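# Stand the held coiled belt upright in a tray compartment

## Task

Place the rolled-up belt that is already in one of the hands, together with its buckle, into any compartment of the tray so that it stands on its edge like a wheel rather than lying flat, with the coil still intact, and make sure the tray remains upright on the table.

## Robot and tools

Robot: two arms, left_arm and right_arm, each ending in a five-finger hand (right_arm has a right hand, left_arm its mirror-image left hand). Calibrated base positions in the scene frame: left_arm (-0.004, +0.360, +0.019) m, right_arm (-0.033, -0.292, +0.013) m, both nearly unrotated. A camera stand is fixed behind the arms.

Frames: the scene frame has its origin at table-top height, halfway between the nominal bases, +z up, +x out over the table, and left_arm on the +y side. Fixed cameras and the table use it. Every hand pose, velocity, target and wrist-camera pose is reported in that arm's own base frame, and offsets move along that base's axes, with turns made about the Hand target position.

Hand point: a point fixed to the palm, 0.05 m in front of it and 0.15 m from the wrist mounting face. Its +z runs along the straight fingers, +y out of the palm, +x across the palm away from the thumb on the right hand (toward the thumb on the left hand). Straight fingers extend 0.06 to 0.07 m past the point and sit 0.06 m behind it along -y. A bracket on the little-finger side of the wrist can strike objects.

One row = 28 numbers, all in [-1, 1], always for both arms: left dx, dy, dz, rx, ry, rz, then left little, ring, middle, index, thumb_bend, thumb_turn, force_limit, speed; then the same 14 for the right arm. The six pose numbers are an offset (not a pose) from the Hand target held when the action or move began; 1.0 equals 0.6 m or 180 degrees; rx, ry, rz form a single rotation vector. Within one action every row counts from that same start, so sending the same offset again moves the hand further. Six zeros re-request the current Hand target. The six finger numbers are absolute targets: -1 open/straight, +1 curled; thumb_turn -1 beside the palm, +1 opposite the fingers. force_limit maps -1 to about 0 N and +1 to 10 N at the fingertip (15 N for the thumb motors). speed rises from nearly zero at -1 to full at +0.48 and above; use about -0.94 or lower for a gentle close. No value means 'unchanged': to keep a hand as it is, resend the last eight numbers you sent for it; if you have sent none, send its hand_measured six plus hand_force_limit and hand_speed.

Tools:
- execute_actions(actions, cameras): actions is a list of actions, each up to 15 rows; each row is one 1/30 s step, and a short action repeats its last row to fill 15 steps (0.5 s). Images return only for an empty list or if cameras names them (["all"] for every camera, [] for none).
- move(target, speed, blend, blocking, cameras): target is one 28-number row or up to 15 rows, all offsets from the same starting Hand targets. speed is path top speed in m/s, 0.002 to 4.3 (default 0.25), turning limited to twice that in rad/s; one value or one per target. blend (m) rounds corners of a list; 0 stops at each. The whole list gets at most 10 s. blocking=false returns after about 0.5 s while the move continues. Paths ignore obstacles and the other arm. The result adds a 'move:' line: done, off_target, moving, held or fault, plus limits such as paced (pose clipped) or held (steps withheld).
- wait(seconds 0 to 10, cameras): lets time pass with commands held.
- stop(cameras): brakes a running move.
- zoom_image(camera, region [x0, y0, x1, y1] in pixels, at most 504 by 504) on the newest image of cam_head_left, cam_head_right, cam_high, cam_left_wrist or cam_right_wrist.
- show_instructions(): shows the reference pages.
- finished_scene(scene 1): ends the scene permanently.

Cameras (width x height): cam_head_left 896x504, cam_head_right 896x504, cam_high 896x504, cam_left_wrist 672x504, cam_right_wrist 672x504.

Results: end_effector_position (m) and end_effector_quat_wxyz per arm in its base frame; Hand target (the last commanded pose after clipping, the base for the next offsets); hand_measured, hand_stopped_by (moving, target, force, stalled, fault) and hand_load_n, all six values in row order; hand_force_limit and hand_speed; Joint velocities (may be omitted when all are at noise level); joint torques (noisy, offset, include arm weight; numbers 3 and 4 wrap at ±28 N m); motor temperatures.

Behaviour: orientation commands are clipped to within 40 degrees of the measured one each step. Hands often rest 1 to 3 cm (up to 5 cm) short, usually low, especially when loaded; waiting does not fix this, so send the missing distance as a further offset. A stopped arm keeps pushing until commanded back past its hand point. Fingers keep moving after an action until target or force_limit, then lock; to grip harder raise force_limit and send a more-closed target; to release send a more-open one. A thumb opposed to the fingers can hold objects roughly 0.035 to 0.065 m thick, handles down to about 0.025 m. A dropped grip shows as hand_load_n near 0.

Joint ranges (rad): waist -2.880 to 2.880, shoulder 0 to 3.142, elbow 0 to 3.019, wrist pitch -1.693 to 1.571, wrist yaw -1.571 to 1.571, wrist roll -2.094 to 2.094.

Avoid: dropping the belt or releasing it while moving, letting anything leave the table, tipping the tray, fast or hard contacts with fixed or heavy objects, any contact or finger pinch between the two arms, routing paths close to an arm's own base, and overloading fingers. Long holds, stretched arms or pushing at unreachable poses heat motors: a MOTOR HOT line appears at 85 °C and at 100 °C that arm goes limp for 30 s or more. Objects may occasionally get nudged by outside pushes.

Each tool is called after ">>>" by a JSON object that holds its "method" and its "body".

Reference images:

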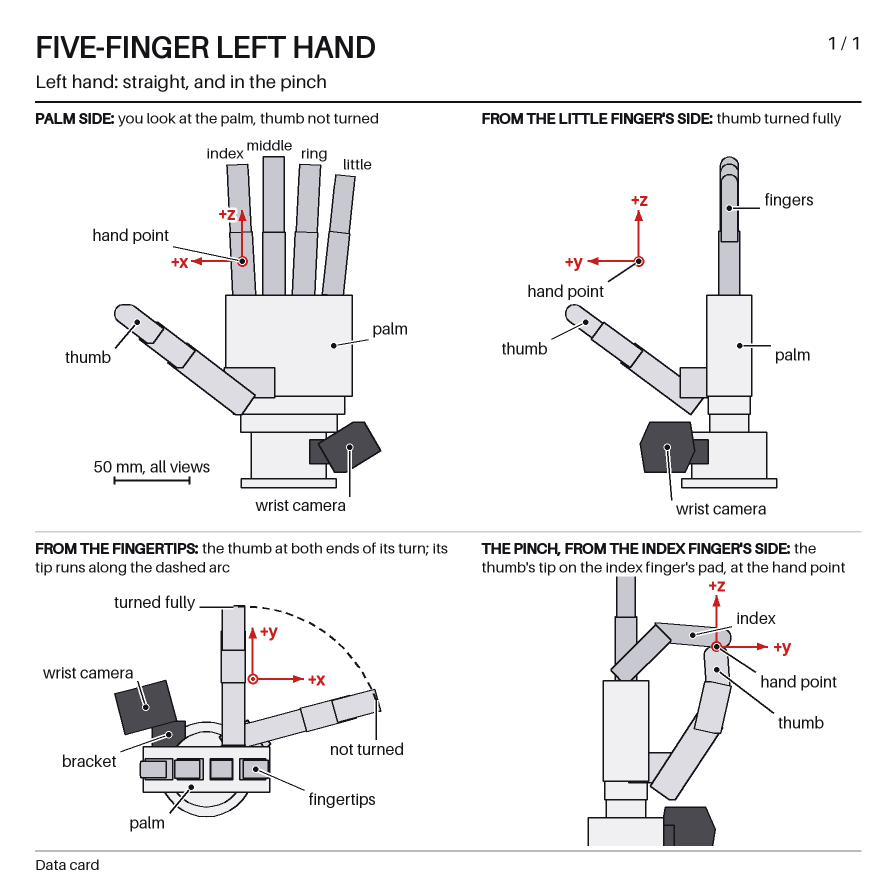

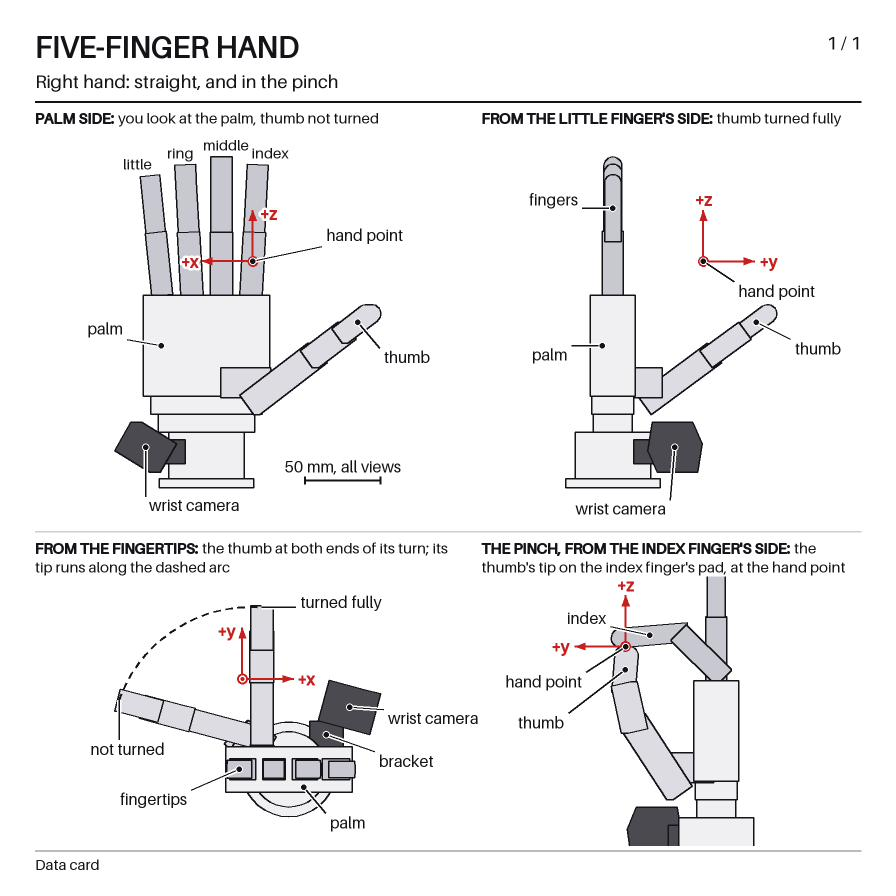

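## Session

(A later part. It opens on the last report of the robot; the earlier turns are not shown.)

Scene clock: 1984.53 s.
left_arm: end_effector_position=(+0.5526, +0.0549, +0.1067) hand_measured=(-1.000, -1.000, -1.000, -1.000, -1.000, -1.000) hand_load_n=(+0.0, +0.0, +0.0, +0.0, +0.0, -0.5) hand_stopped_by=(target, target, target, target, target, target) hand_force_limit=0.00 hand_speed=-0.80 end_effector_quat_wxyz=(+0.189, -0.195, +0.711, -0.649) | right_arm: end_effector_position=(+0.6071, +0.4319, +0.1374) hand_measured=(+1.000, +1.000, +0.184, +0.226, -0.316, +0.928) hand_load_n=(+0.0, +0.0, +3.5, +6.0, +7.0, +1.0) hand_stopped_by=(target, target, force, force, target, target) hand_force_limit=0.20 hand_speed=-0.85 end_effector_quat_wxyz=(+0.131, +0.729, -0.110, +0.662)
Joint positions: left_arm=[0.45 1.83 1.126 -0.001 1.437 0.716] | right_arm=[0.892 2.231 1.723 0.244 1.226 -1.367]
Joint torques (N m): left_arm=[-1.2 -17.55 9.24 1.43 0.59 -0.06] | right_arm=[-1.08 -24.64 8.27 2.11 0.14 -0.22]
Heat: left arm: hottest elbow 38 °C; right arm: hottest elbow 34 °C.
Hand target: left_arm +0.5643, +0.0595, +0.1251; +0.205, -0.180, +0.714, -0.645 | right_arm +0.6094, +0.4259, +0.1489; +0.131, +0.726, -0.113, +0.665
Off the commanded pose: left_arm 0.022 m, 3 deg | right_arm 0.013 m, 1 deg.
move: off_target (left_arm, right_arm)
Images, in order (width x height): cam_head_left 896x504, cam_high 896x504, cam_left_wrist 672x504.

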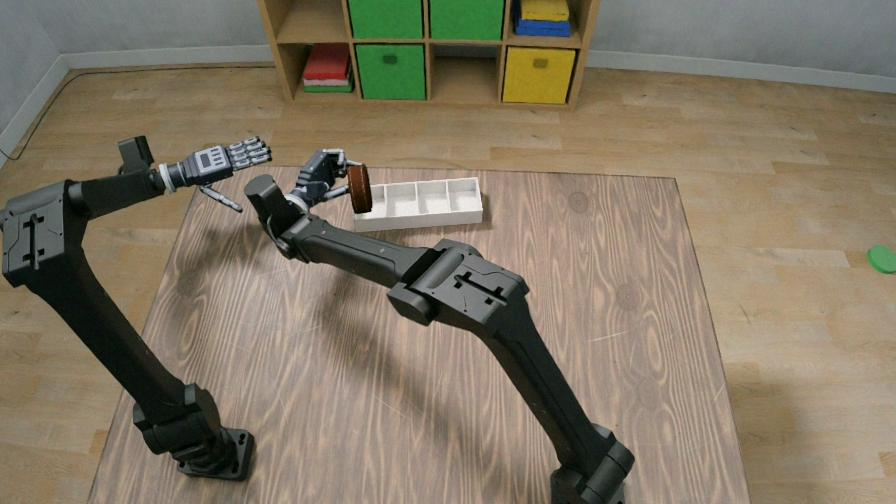

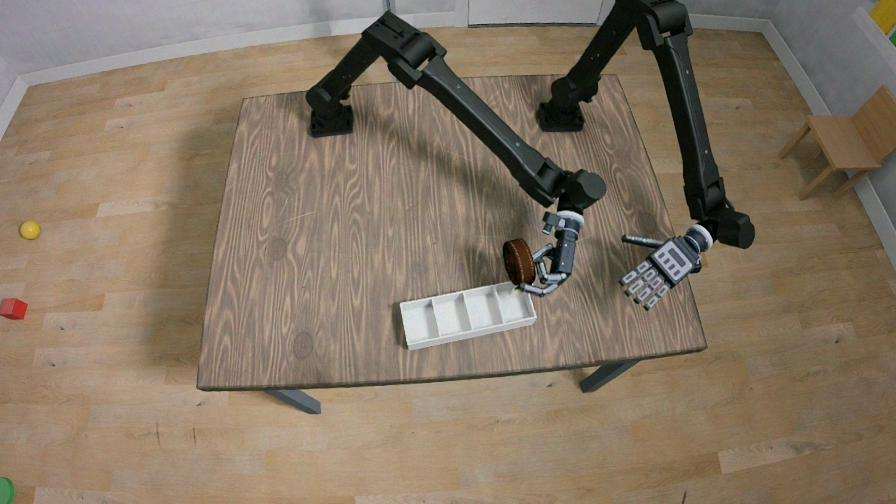

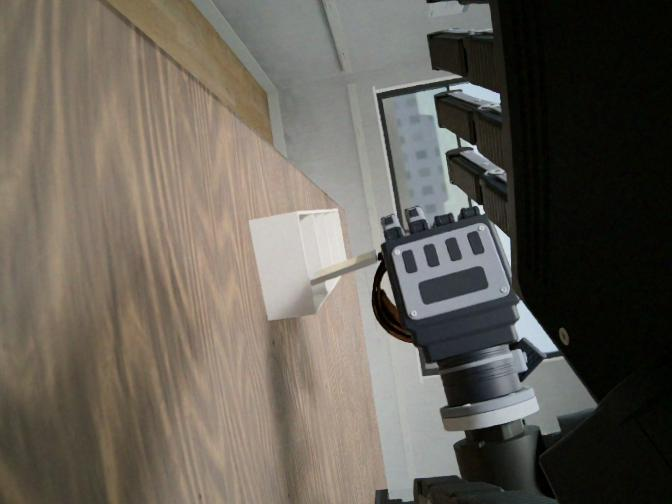

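>>> {"method": "move", "body": {"target": [[0, 0, 0, 0, 0, 0, -1, -1, -1, -1, -1, -1, 0, -0.8, 0.006, -0.024, 0.0, 0, 0, 0, 1.0, 1.0, 0.3, 0.3, -0.312, 0.928, 0.2, -0.85]], "speed": [0.1], "cameras": ["cam_left_wrist", "cam_high", "cam_head_left"]}}

>>> {"method": "zoom_image", "body": {"camera": "cam_left_wrist", "region": [200, 130, 520, 370]}}

>>> {"method": "zoom_image", "body": {"camera": "cam_high", "region": [440, 200, 590, 350]}}

>>> {"method": "zoom_image", "body": {"camera": "cam_head_left", "region": [300, 120, 440, 240]}}

Scene clock: 1995.33 s.
left_arm: end_effector_position=(+0.5526, +0.0549, +0.1067) hand_measured=(-1.000, -1.000, -1.000, -1.000, -1.000, -1.000) hand_load_n=(+0.0, +0.0, +0.0, +0.0, +0.0, +0.0) hand_stopped_by=(target, target, target, target, target, target) hand_force_limit=0.00 hand_speed=-0.80 end_effector_quat_wxyz=(+0.189, -0.195, +0.711, -0.649) | right_arm: end_effector_position=(+0.6107, +0.4172, +0.1336) hand_measured=(+1.000, +1.000, +0.184, +0.226, -0.316, +0.928) hand_load_n=(+0.0, +0.0, +3.5, +6.0, +7.0, +1.0) hand_stopped_by=(target, target, force, force, target, target) hand_force_limit=0.20 hand_speed=-0.85 end_effector_quat_wxyz=(+0.132, +0.731, -0.109, +0.661)
Joint positions: left_arm=[0.45 1.83 1.126 -0.001 1.437 0.716] | right_arm=[0.874 2.215 1.682 0.273 1.209 -1.376]
Joint torques (N m): left_arm=[-1.03 -17.73 9.24 1.36 0.58 -0.02] | right_arm=[-0.85 -24.53 8.32 2.18 0.17 -0.25]
Heat: left arm: hottest elbow 38 °C; right arm: hottest elbow 34 °C.
Hand target: left_arm +0.5643, +0.0595, +0.1251; +0.205, -0.180, +0.714, -0.645 | right_arm +0.6130, +0.4115, +0.1489; +0.131, +0.726, -0.113, +0.665
Off the commanded pose: left_arm 0.022 m, 3 deg | right_arm 0.016 m, 1 deg.
move: off_target (left_arm, right_arm)
Images, in order (width x height): cam_head_left 896x504, cam_high 896x504, cam_left_wrist 672x504.

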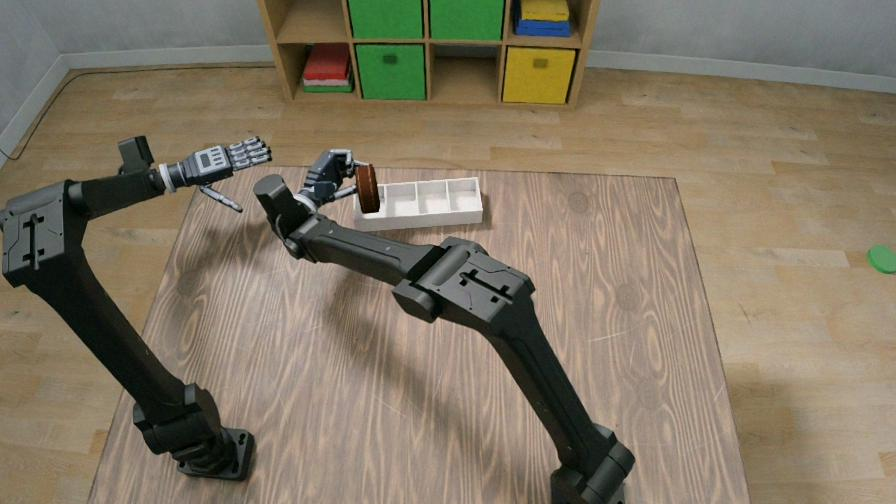

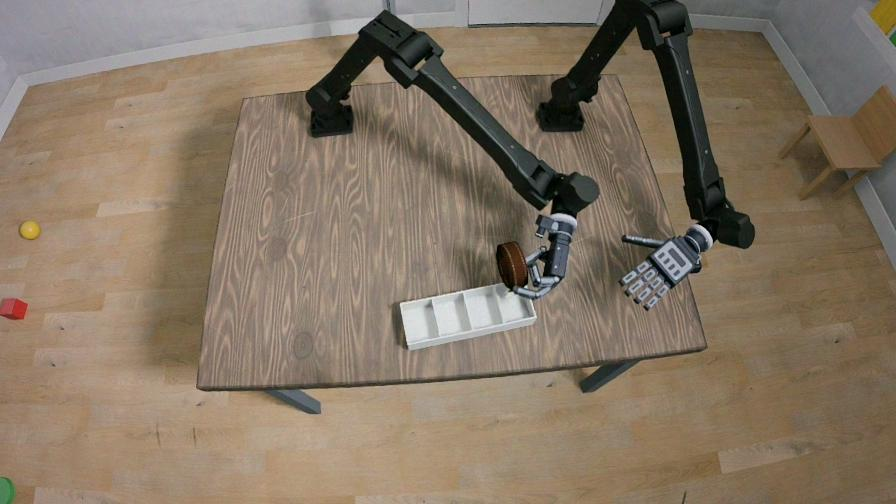

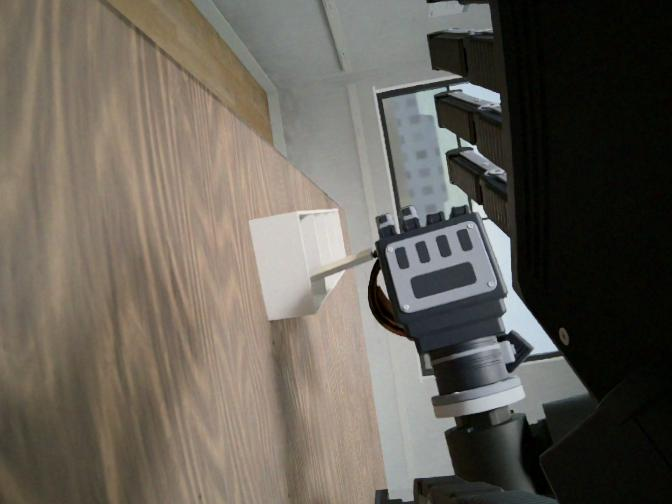

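Scaled by 1.575 from the camera's 672x504 image, which has a finer 960x720 frame.

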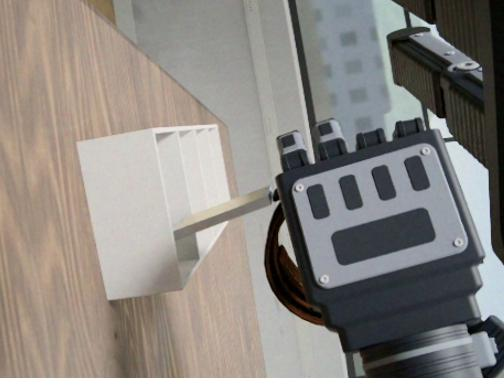

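Scaled by 3.360 from the camera's 896x504 image, which has a finer 1280x720 frame.

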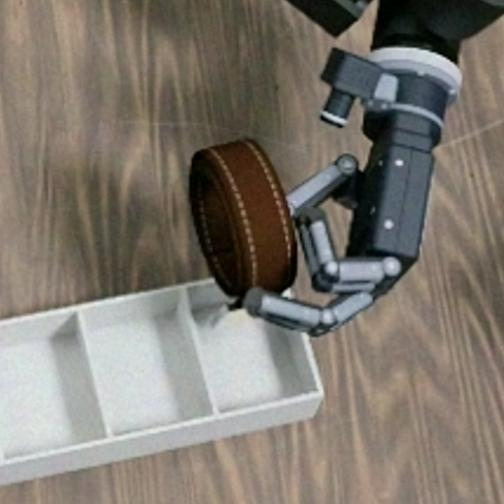

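Scaled by 3.600 from the camera's 896x504 image, which has a finer 1280x720 frame.

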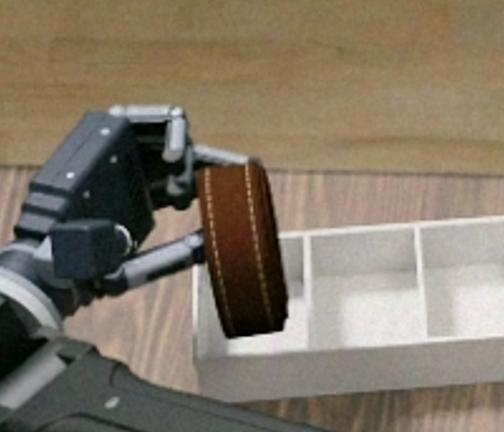

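>>> {"method": "move", "body": {"target": [[0, 0, 0, 0, 0, 0, -1, -1, -1, -1, -1, -1, 0, -0.8, 0.0, 0.0, -0.058, 0, 0, 0, 1.0, 1.0, 0.3, 0.3, -0.312, 0.928, 0.2, -0.85]], "speed": [0.07], "cameras": ["cam_left_wrist", "cam_high", "cam_head_left"]}}

>>> {"method": "zoom_image", "body": {"camera": "cam_left_wrist", "region": [200, 130, 520, 370]}}

>>> {"method": "zoom_image", "body": {"camera": "cam_high", "region": [440, 200, 590, 350]}}

>>> {"method": "zoom_image", "body": {"camera": "cam_head_left", "region": [300, 120, 440, 240]}}

Scene clock: 2009.73 s.
left_arm: end_effector_position=(+0.5526, +0.0549, +0.1067) hand_measured=(-1.000, -1.000, -1.000, -1.000, -1.000, -1.000) hand_load_n=(+0.0, +0.0, +0.0, +0.0, +0.0, +0.0) hand_stopped_by=(target, target, target, target, target, target) hand_force_limit=0.00 hand_speed=-0.80 end_effector_quat_wxyz=(+0.189, -0.195, +0.711, -0.649) | right_arm: end_effector_position=(+0.6106, +0.4167, +0.1233) hand_measured=(+1.000, +1.000, +0.184, +0.226, -0.316, +0.928) hand_load_n=(+0.0, +0.0, +3.5, +6.0, +7.0, +1.0) hand_stopped_by=(target, target, force, force, target, target) hand_force_limit=0.20 hand_speed=-0.85 end_effector_quat_wxyz=(+0.121, +0.725, -0.119, +0.668)
Joint positions: left_arm=[0.45 1.83 1.126 -0.001 1.437 0.716] | right_arm=[0.874 2.227 1.665 0.337 1.209 -1.376]
Joint torques (N m): left_arm=[-1.14 -17.49 9.25 1.4 0.56 -0.03] | right_arm=[-1.03 -21.66 8.28 2.02 0.12 -0.23]
Heat: left arm: hottest elbow 38 °C; right arm: hottest elbow 34 °C.
Hand target: left_arm +0.5643, +0.0595, +0.1251; +0.205, -0.180, +0.714, -0.645 | right_arm +0.6131, +0.4113, +0.1141; +0.131, +0.726, -0.114, +0.666
Off the commanded pose: left_arm 0.022 m, 3 deg | right_arm 0.011 m, 1 deg.
move: off_target (left_arm, right_arm)
Images, in order (width x height): cam_head_left 896x504, cam_high 896x504, cam_left_wrist 672x504.

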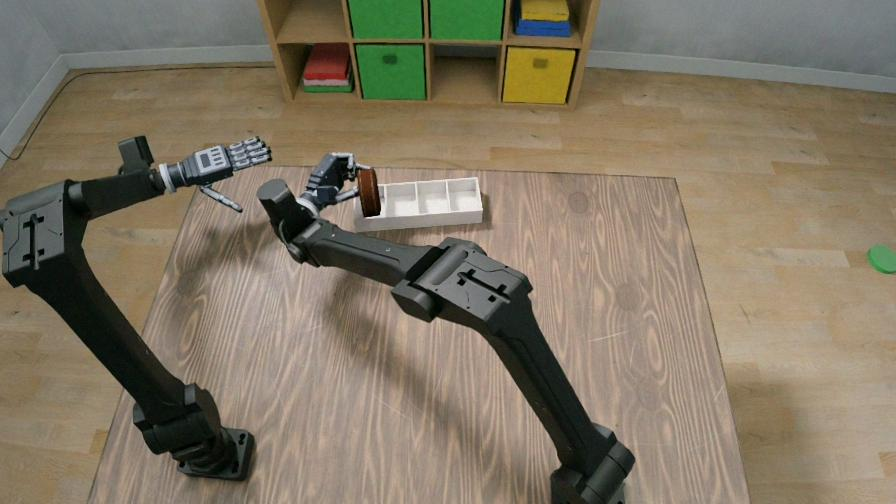

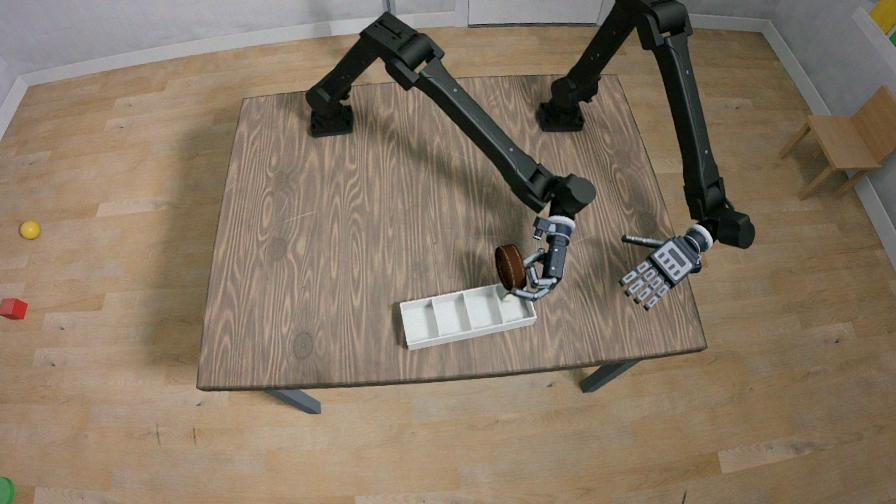

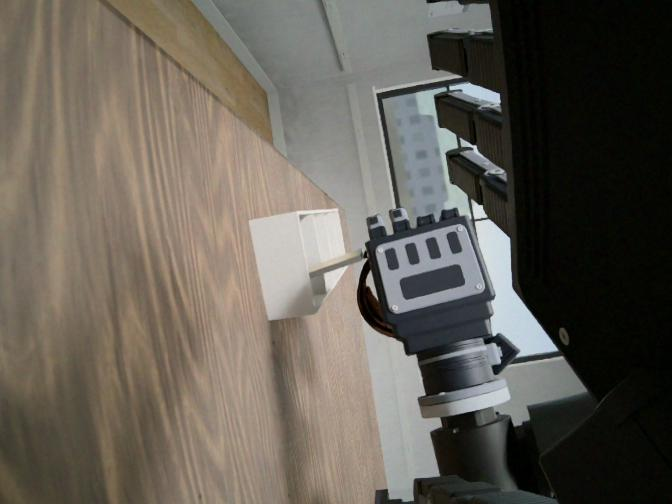

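Scaled by 1.575 from the camera's 672x504 image, which has a finer 960x720 frame.

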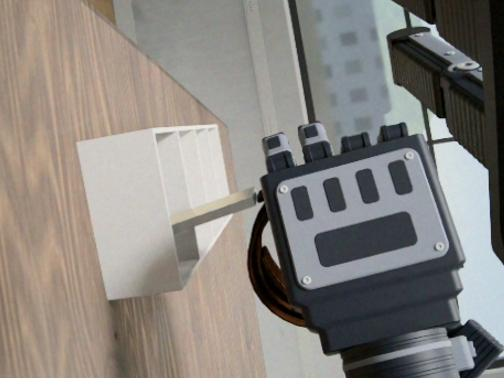

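Scaled by 3.360 from the camera's 896x504 image, which has a finer 1280x720 frame.

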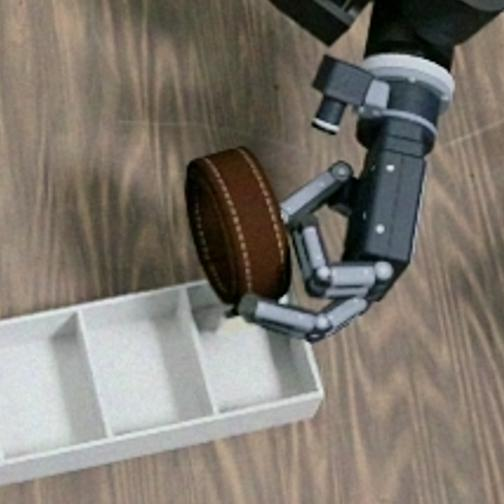

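Scaled by 3.600 from the camera's 896x504 image, which has a finer 1280x720 frame.

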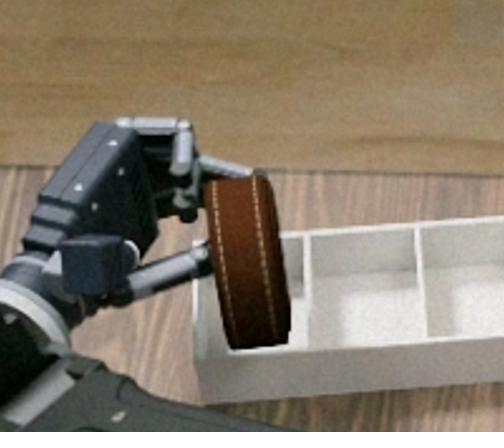

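>>> {"method": "move", "body": {"target": [[0, 0, 0, 0, 0, 0, -1, -1, -1, -1, -1, -1, 0, -0.8, 0.0, 0.0, -0.037, 0, 0, 0, 1.0, 1.0, 0.3, 0.3, -0.312, 0.928, 0.2, -0.85]], "speed": [0.07], "cameras": ["cam_left_wrist", "cam_high", "cam_head_left"]}}

>>> {"method": "zoom_image", "body": {"camera": "cam_left_wrist", "region": [200, 130, 520, 370]}}

>>> {"method": "zoom_image", "body": {"camera": "cam_high", "region": [440, 200, 590, 350]}}

Scene clock: 2017.83 s.
left_arm: end_effector_position=(+0.5526, +0.0549, +0.1067) hand_measured=(-1.000, -1.000, -1.000, -1.000, -1.000, -1.000) hand_load_n=(+0.0, +0.0, +0.0, +0.0, +0.0, -0.5) hand_stopped_by=(target, target, target, target, target, target) hand_force_limit=0.00 hand_speed=-0.80 end_effector_quat_wxyz=(+0.189, -0.195, +0.711, -0.649) | right_arm: end_effector_position=(+0.6105, +0.4165, +0.0983) hand_measured=(+1.000, +1.000, +0.184, +0.226, -0.316, +0.928) hand_load_n=(+0.0, +0.0, +3.5, +6.0, +6.5, +1.0) hand_stopped_by=(target, target, force, force, target, target) hand_force_limit=0.20 hand_speed=-0.85 end_effector_quat_wxyz=(+0.123, +0.726, -0.118, +0.667)
Joint positions: left_arm=[0.45 1.83 1.126 -0.001 1.437 0.716] | right_arm=[0.874 2.264 1.658 0.377 1.209 -1.377]
Joint torques (N m): left_arm=[-1.2 -17.49 9.25 1.44 0.56 -0.03] | right_arm=[-1.08 -22.01 8.17 2.14 0.14 -0.24]
Heat: left arm: hottest elbow 38 °C; right arm: hottest elbow 34 °C.
Hand target: left_arm +0.5643, +0.0595, +0.1251; +0.205, -0.180, +0.714, -0.645 | right_arm +0.6130, +0.4112, +0.0920; +0.131, +0.726, -0.114, +0.665
Off the commanded pose: left_arm 0.022 m, 3 deg | right_arm 0.009 m, 1 deg.
move: off_target (left_arm)
Images, in order (width x height): cam_head_left 896x504, cam_high 896x504, cam_left_wrist 672x504.

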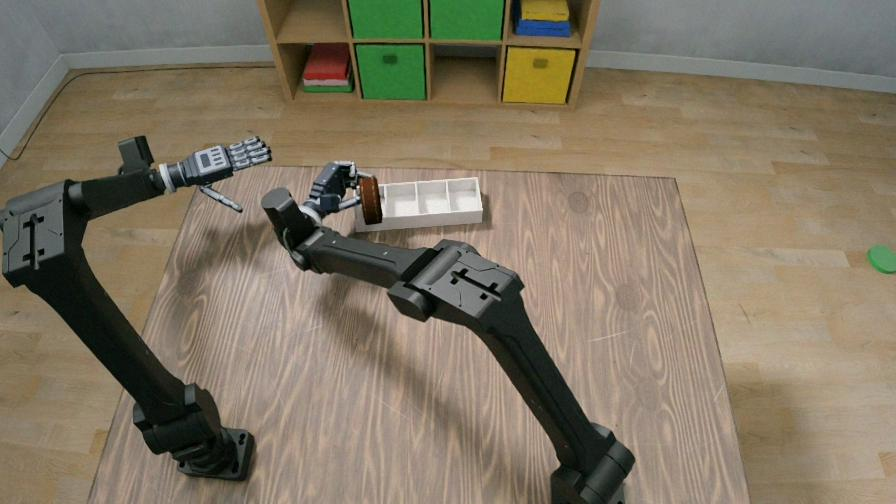

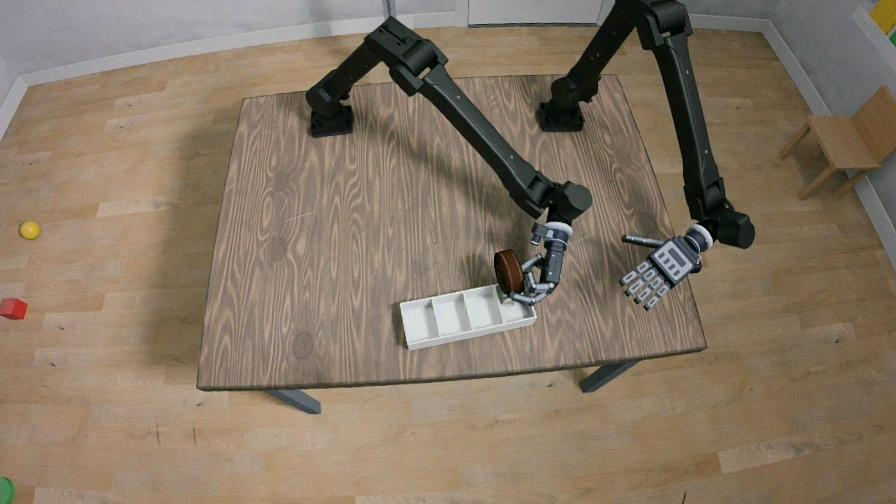

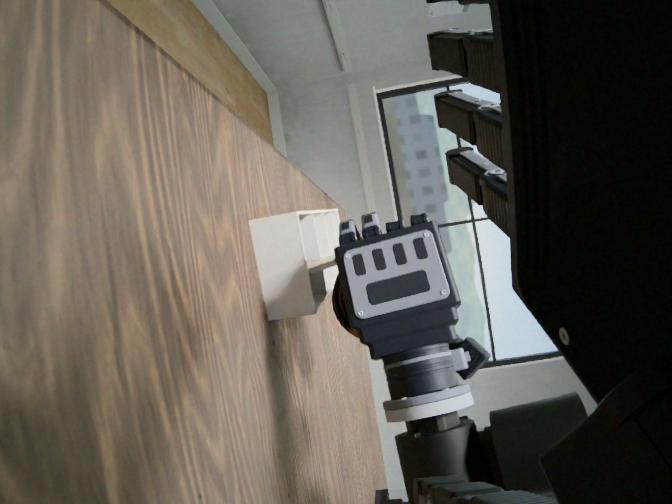

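Scaled by 1.575 from the camera's 672x504 image, which has a finer 960x720 frame.

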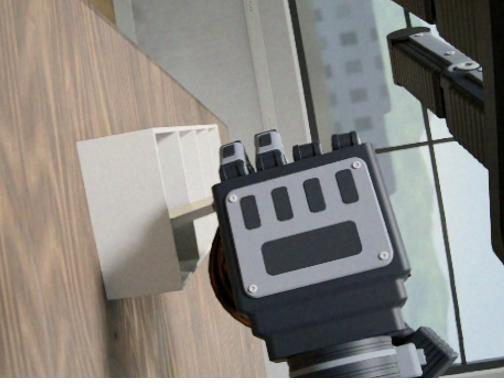

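Scaled by 3.360 from the camera's 896x504 image, which has a finer 1280x720 frame.

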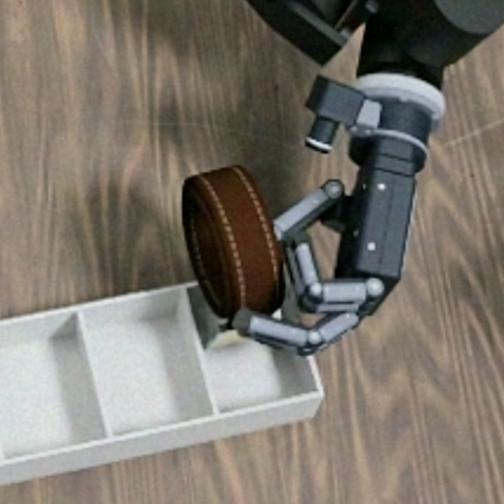

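>>> {"method": "move", "body": {"target": [[0, 0, 0, 0, 0, 0, -1, -1, -1, -1, -1, -1, 0, -0.8, 0.0, 0.0, -0.0117, 0, 0, 0, 1.0, 1.0, 0.3, 0.3, -0.312, 0.928, 0.2, -0.85], [0, 0, 0, 0, 0, 0, -1, -1, -1, -1, -1, -1, 0, -0.8, 0.0415, 0.004, -0.0167, 0, 0, 0, 1.0, 1.0, 0.3, 0.3, -0.312, 0.928, 0.2, -0.85]], "speed": [0.05, 0.05], "blend": [0.004, 0], "cameras": ["cam_left_wrist", "cam_high", "cam_head_left"]}}

>>> {"method": "zoom_image", "body": {"camera": "cam_left_wrist", "region": [200, 130, 520, 370]}}

>>> {"method": "zoom_image", "body": {"camera": "cam_high", "region": [440, 200, 590, 350]}}

>>> {"method": "zoom_image", "body": {"camera": "cam_head_left", "region": [300, 120, 440, 240]}}

Scene clock: 2029.83 s.
left_arm: end_effector_position=(+0.5526, +0.0549, +0.1067) hand_measured=(-1.000, -1.000, -1.000, -1.000, -1.000, -1.000) hand_load_n=(+0.0, +0.0, +0.0, +0.0, +0.0, +0.0) hand_stopped_by=(target, target, target, target, target, target) hand_force_limit=0.00 hand_speed=-0.80 end_effector_quat_wxyz=(+0.189, -0.195, +0.711, -0.649) | right_arm: end_effector_position=(+0.6266, +0.4094, +0.0807) hand_measured=(+1.000, +1.000, +0.184, +0.226, -0.316, +0.928) hand_load_n=(+0.0, -0.5, +4.0, +6.0, +6.0, +0.5) hand_stopped_by=(target, target, force, force, target, target) hand_force_limit=0.20 hand_speed=-0.85 end_effector_quat_wxyz=(+0.133, +0.730, -0.107, +0.662)
Joint positions: left_arm=[0.45 1.83 1.126 -0.001 1.437 0.716] | right_arm=[0.85 2.305 1.681 0.387 1.184 -1.404]
Joint torques (N m): left_arm=[-1.03 -17.61 9.22 1.35 0.6 -0.02] | right_arm=[-1.14 -21.07 12.51 1.59 0.16 -0.15]
Motor temperatures (°C): left_arm=[26 32 38 28 28 28] | right_arm=[26 33 33 27 27 27]
Heat: left arm: hottest elbow 38 °C; right arm: hottest shoulder 33 °C.
Hand target: left_arm +0.5643, +0.0595, +0.1251; +0.205, -0.180, +0.714, -0.645 | right_arm +0.6379, +0.4138, +0.0820; +0.131, +0.726, -0.114, +0.666
Off the commanded pose: left_arm 0.022 m, 3 deg | right_arm 0.012 m, 1 deg.
move: off_target (left_arm, right_arm); blend cut to 0.0035 m at target 1
Images, in order (width x height): cam_head_left 896x504, cam_high 896x504, cam_left_wrist 672x504.

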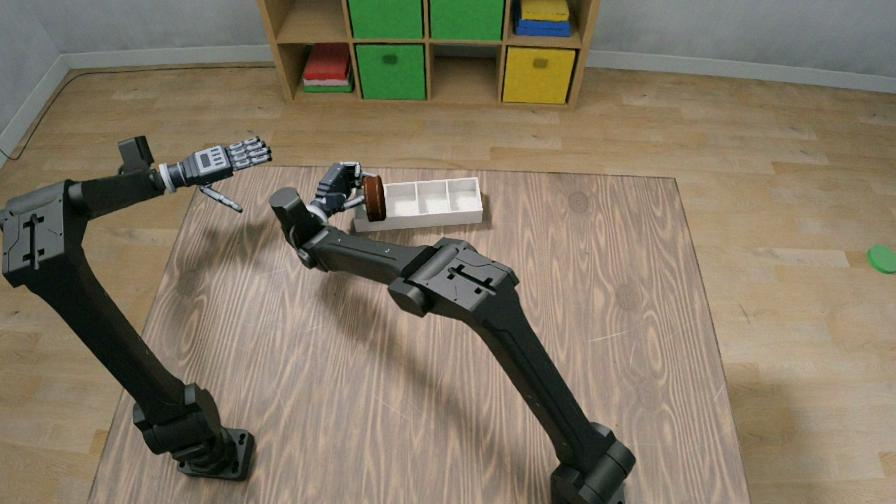

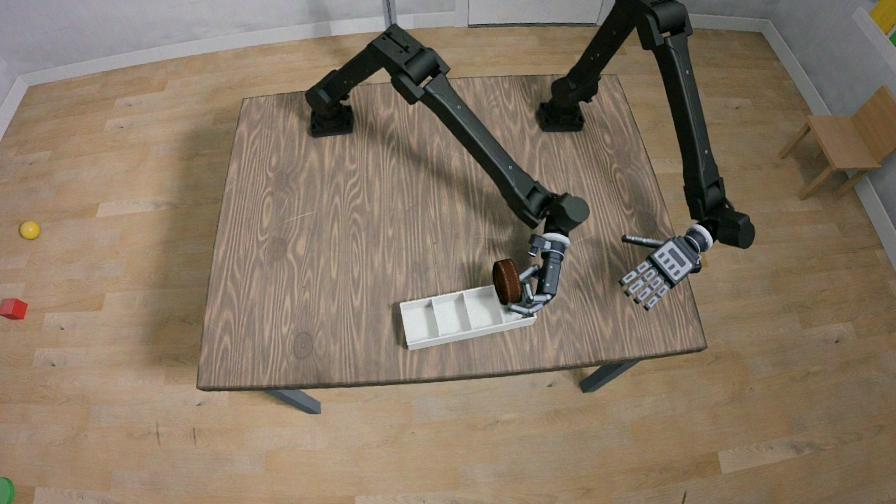

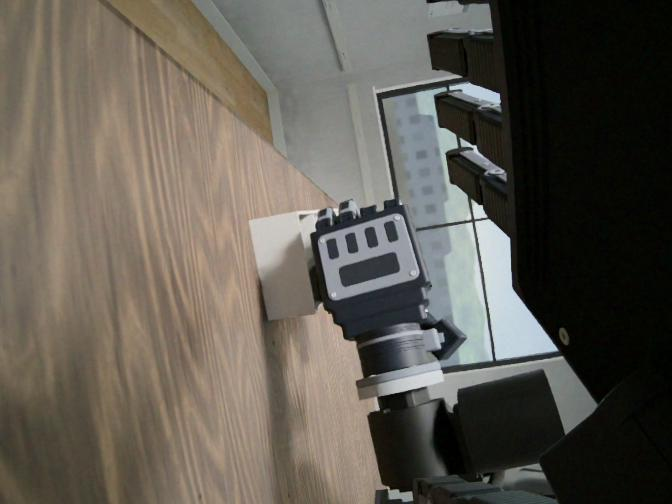

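Scaled by 1.575 from the camera's 672x504 image, which has a finer 960x720 frame.

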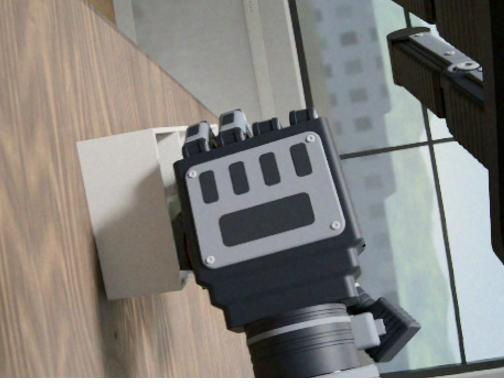

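Scaled by 3.360 from the camera's 896x504 image, which has a finer 1280x720 frame.

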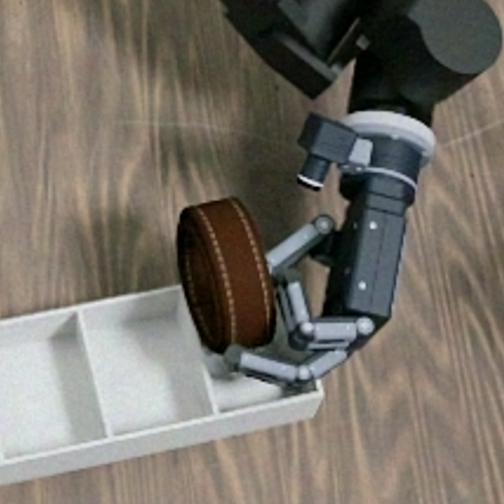

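Scaled by 3.600 from the camera's 896x504 image, which has a finer 1280x720 frame.

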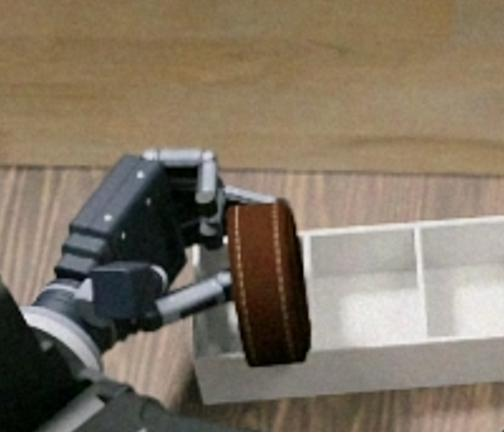

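>>> {"method": "move", "body": {"target": [[0, 0, 0, 0, 0, 0, -1, -1, -1, -1, -1, -1, 0, -0.8, 0.0, 0.020, 0.015, 0, 0, 0, 1.0, 1.0, 0.3, 0.3, -0.312, 0.928, 0.2, -0.85], [0, 0, 0, 0, 0, 0, -1, -1, -1, -1, -1, -1, 0, -0.8, 0.0285, 0.0203, 0.015, 0, 0, 0, 1.0, 1.0, 0.3, 0.3, -0.312, 0.928, 0.2, -0.85]], "speed": [0.05, 0.05], "cameras": ["cam_left_wrist", "cam_high", "cam_head_left"]}}

>>> {"method": "zoom_image", "body": {"camera": "cam_left_wrist", "region": [200, 130, 520, 370]}}

>>> {"method": "zoom_image", "body": {"camera": "cam_high", "region": [440, 200, 590, 350]}}

>>> {"method": "zoom_image", "body": {"camera": "cam_head_left", "region": [300, 120, 440, 240]}}

Scene clock: 2046.10 s.
left_arm: end_effector_position=(+0.5526, +0.0549, +0.1067) hand_measured=(-1.000, -1.000, -1.000, -1.000, -1.000, -1.000) hand_load_n=(+0.0, +0.0, +0.0, +0.0, +0.0, +0.0) hand_stopped_by=(target, target, target, target, target, target) hand_force_limit=0.00 hand_speed=-0.80 end_effector_quat_wxyz=(+0.189, -0.195, +0.711, -0.649) | right_arm: end_effector_position=(+0.6408, +0.4199, +0.0812) hand_measured=(+1.000, +1.000, +0.184, +0.226, -0.316, +0.928) hand_load_n=(+0.0, +0.0, +3.5, +5.5, +7.0, +1.0) hand_stopped_by=(target, target, force, force, target, target) hand_force_limit=0.20 hand_speed=-0.85 end_effector_quat_wxyz=(+0.134, +0.731, -0.106, +0.661)
Joint positions: left_arm=[0.45 1.83 1.126 -0.001 1.437 0.716] | right_arm=[0.845 2.343 1.761 0.341 1.179 -1.404]
Joint torques (N m): left_arm=[-1.08 -17.67 9.26 1.37 0.58 -0.02] | right_arm=[-1.2 -22.18 13.87 1.2 0.1 -0.19]
Heat: left arm: hottest elbow 38 °C; right arm: hottest elbow 34 °C.
Hand target: left_arm +0.5643, +0.0595, +0.1251; +0.205, -0.180, +0.714, -0.645 | right_arm +0.6550, +0.4259, +0.0910; +0.131, +0.726, -0.113, +0.665
Off the commanded pose: left_arm 0.022 m, 3 deg | right_arm 0.018 m, 1 deg.
move: off_target (left_arm, right_arm)
Images, in order (width x height): cam_head_left 896x504, cam_high 896x504, cam_left_wrist 672x504.

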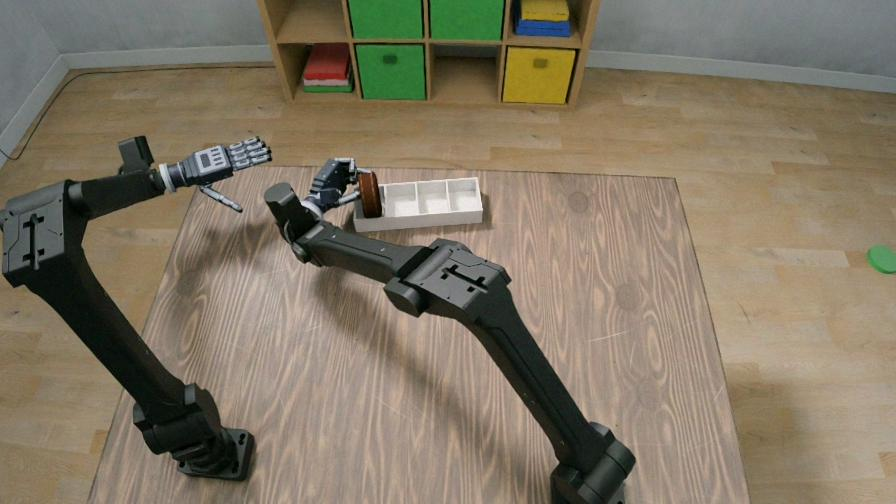

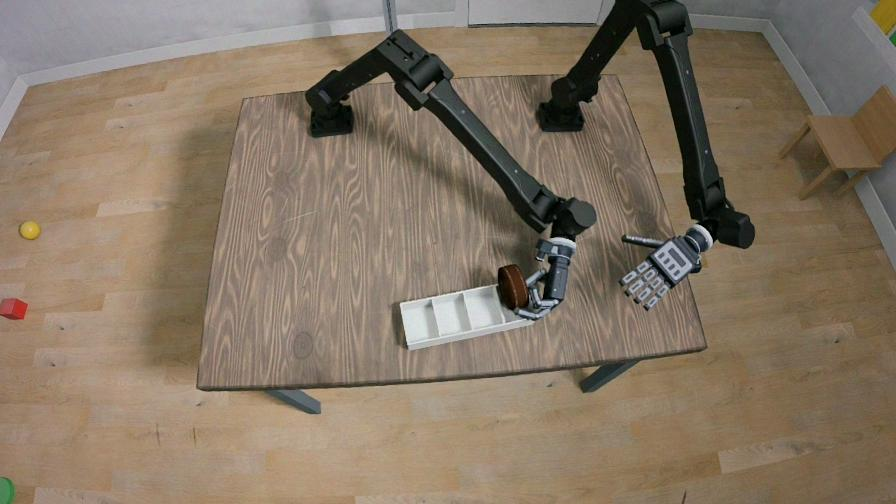

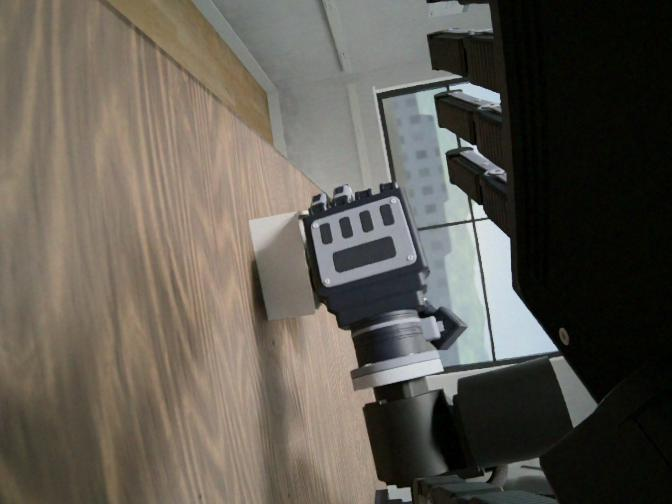

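Scaled by 1.575 from the camera's 672x504 image, which has a finer 960x720 frame.

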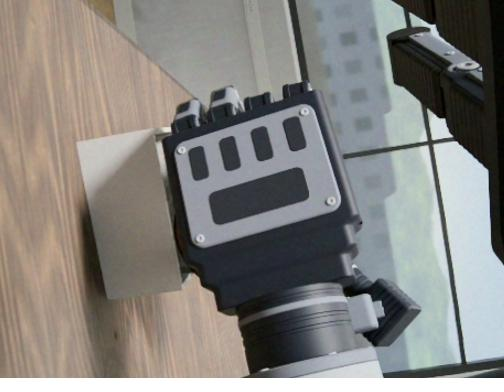

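Scaled by 3.360 from the camera's 896x504 image, which has a finer 1280x720 frame.

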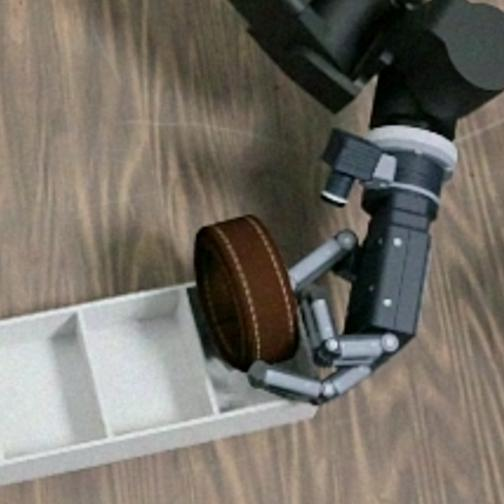

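Scaled by 3.600 from the camera's 896x504 image, which has a finer 1280x720 frame.

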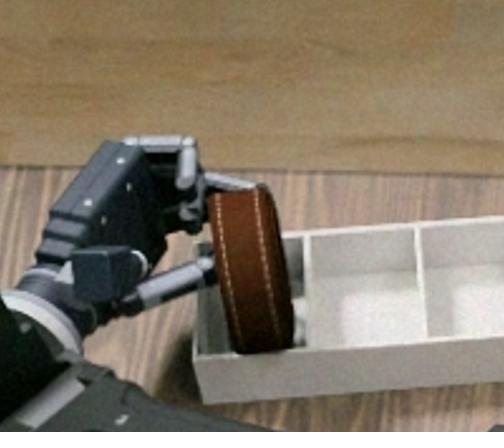

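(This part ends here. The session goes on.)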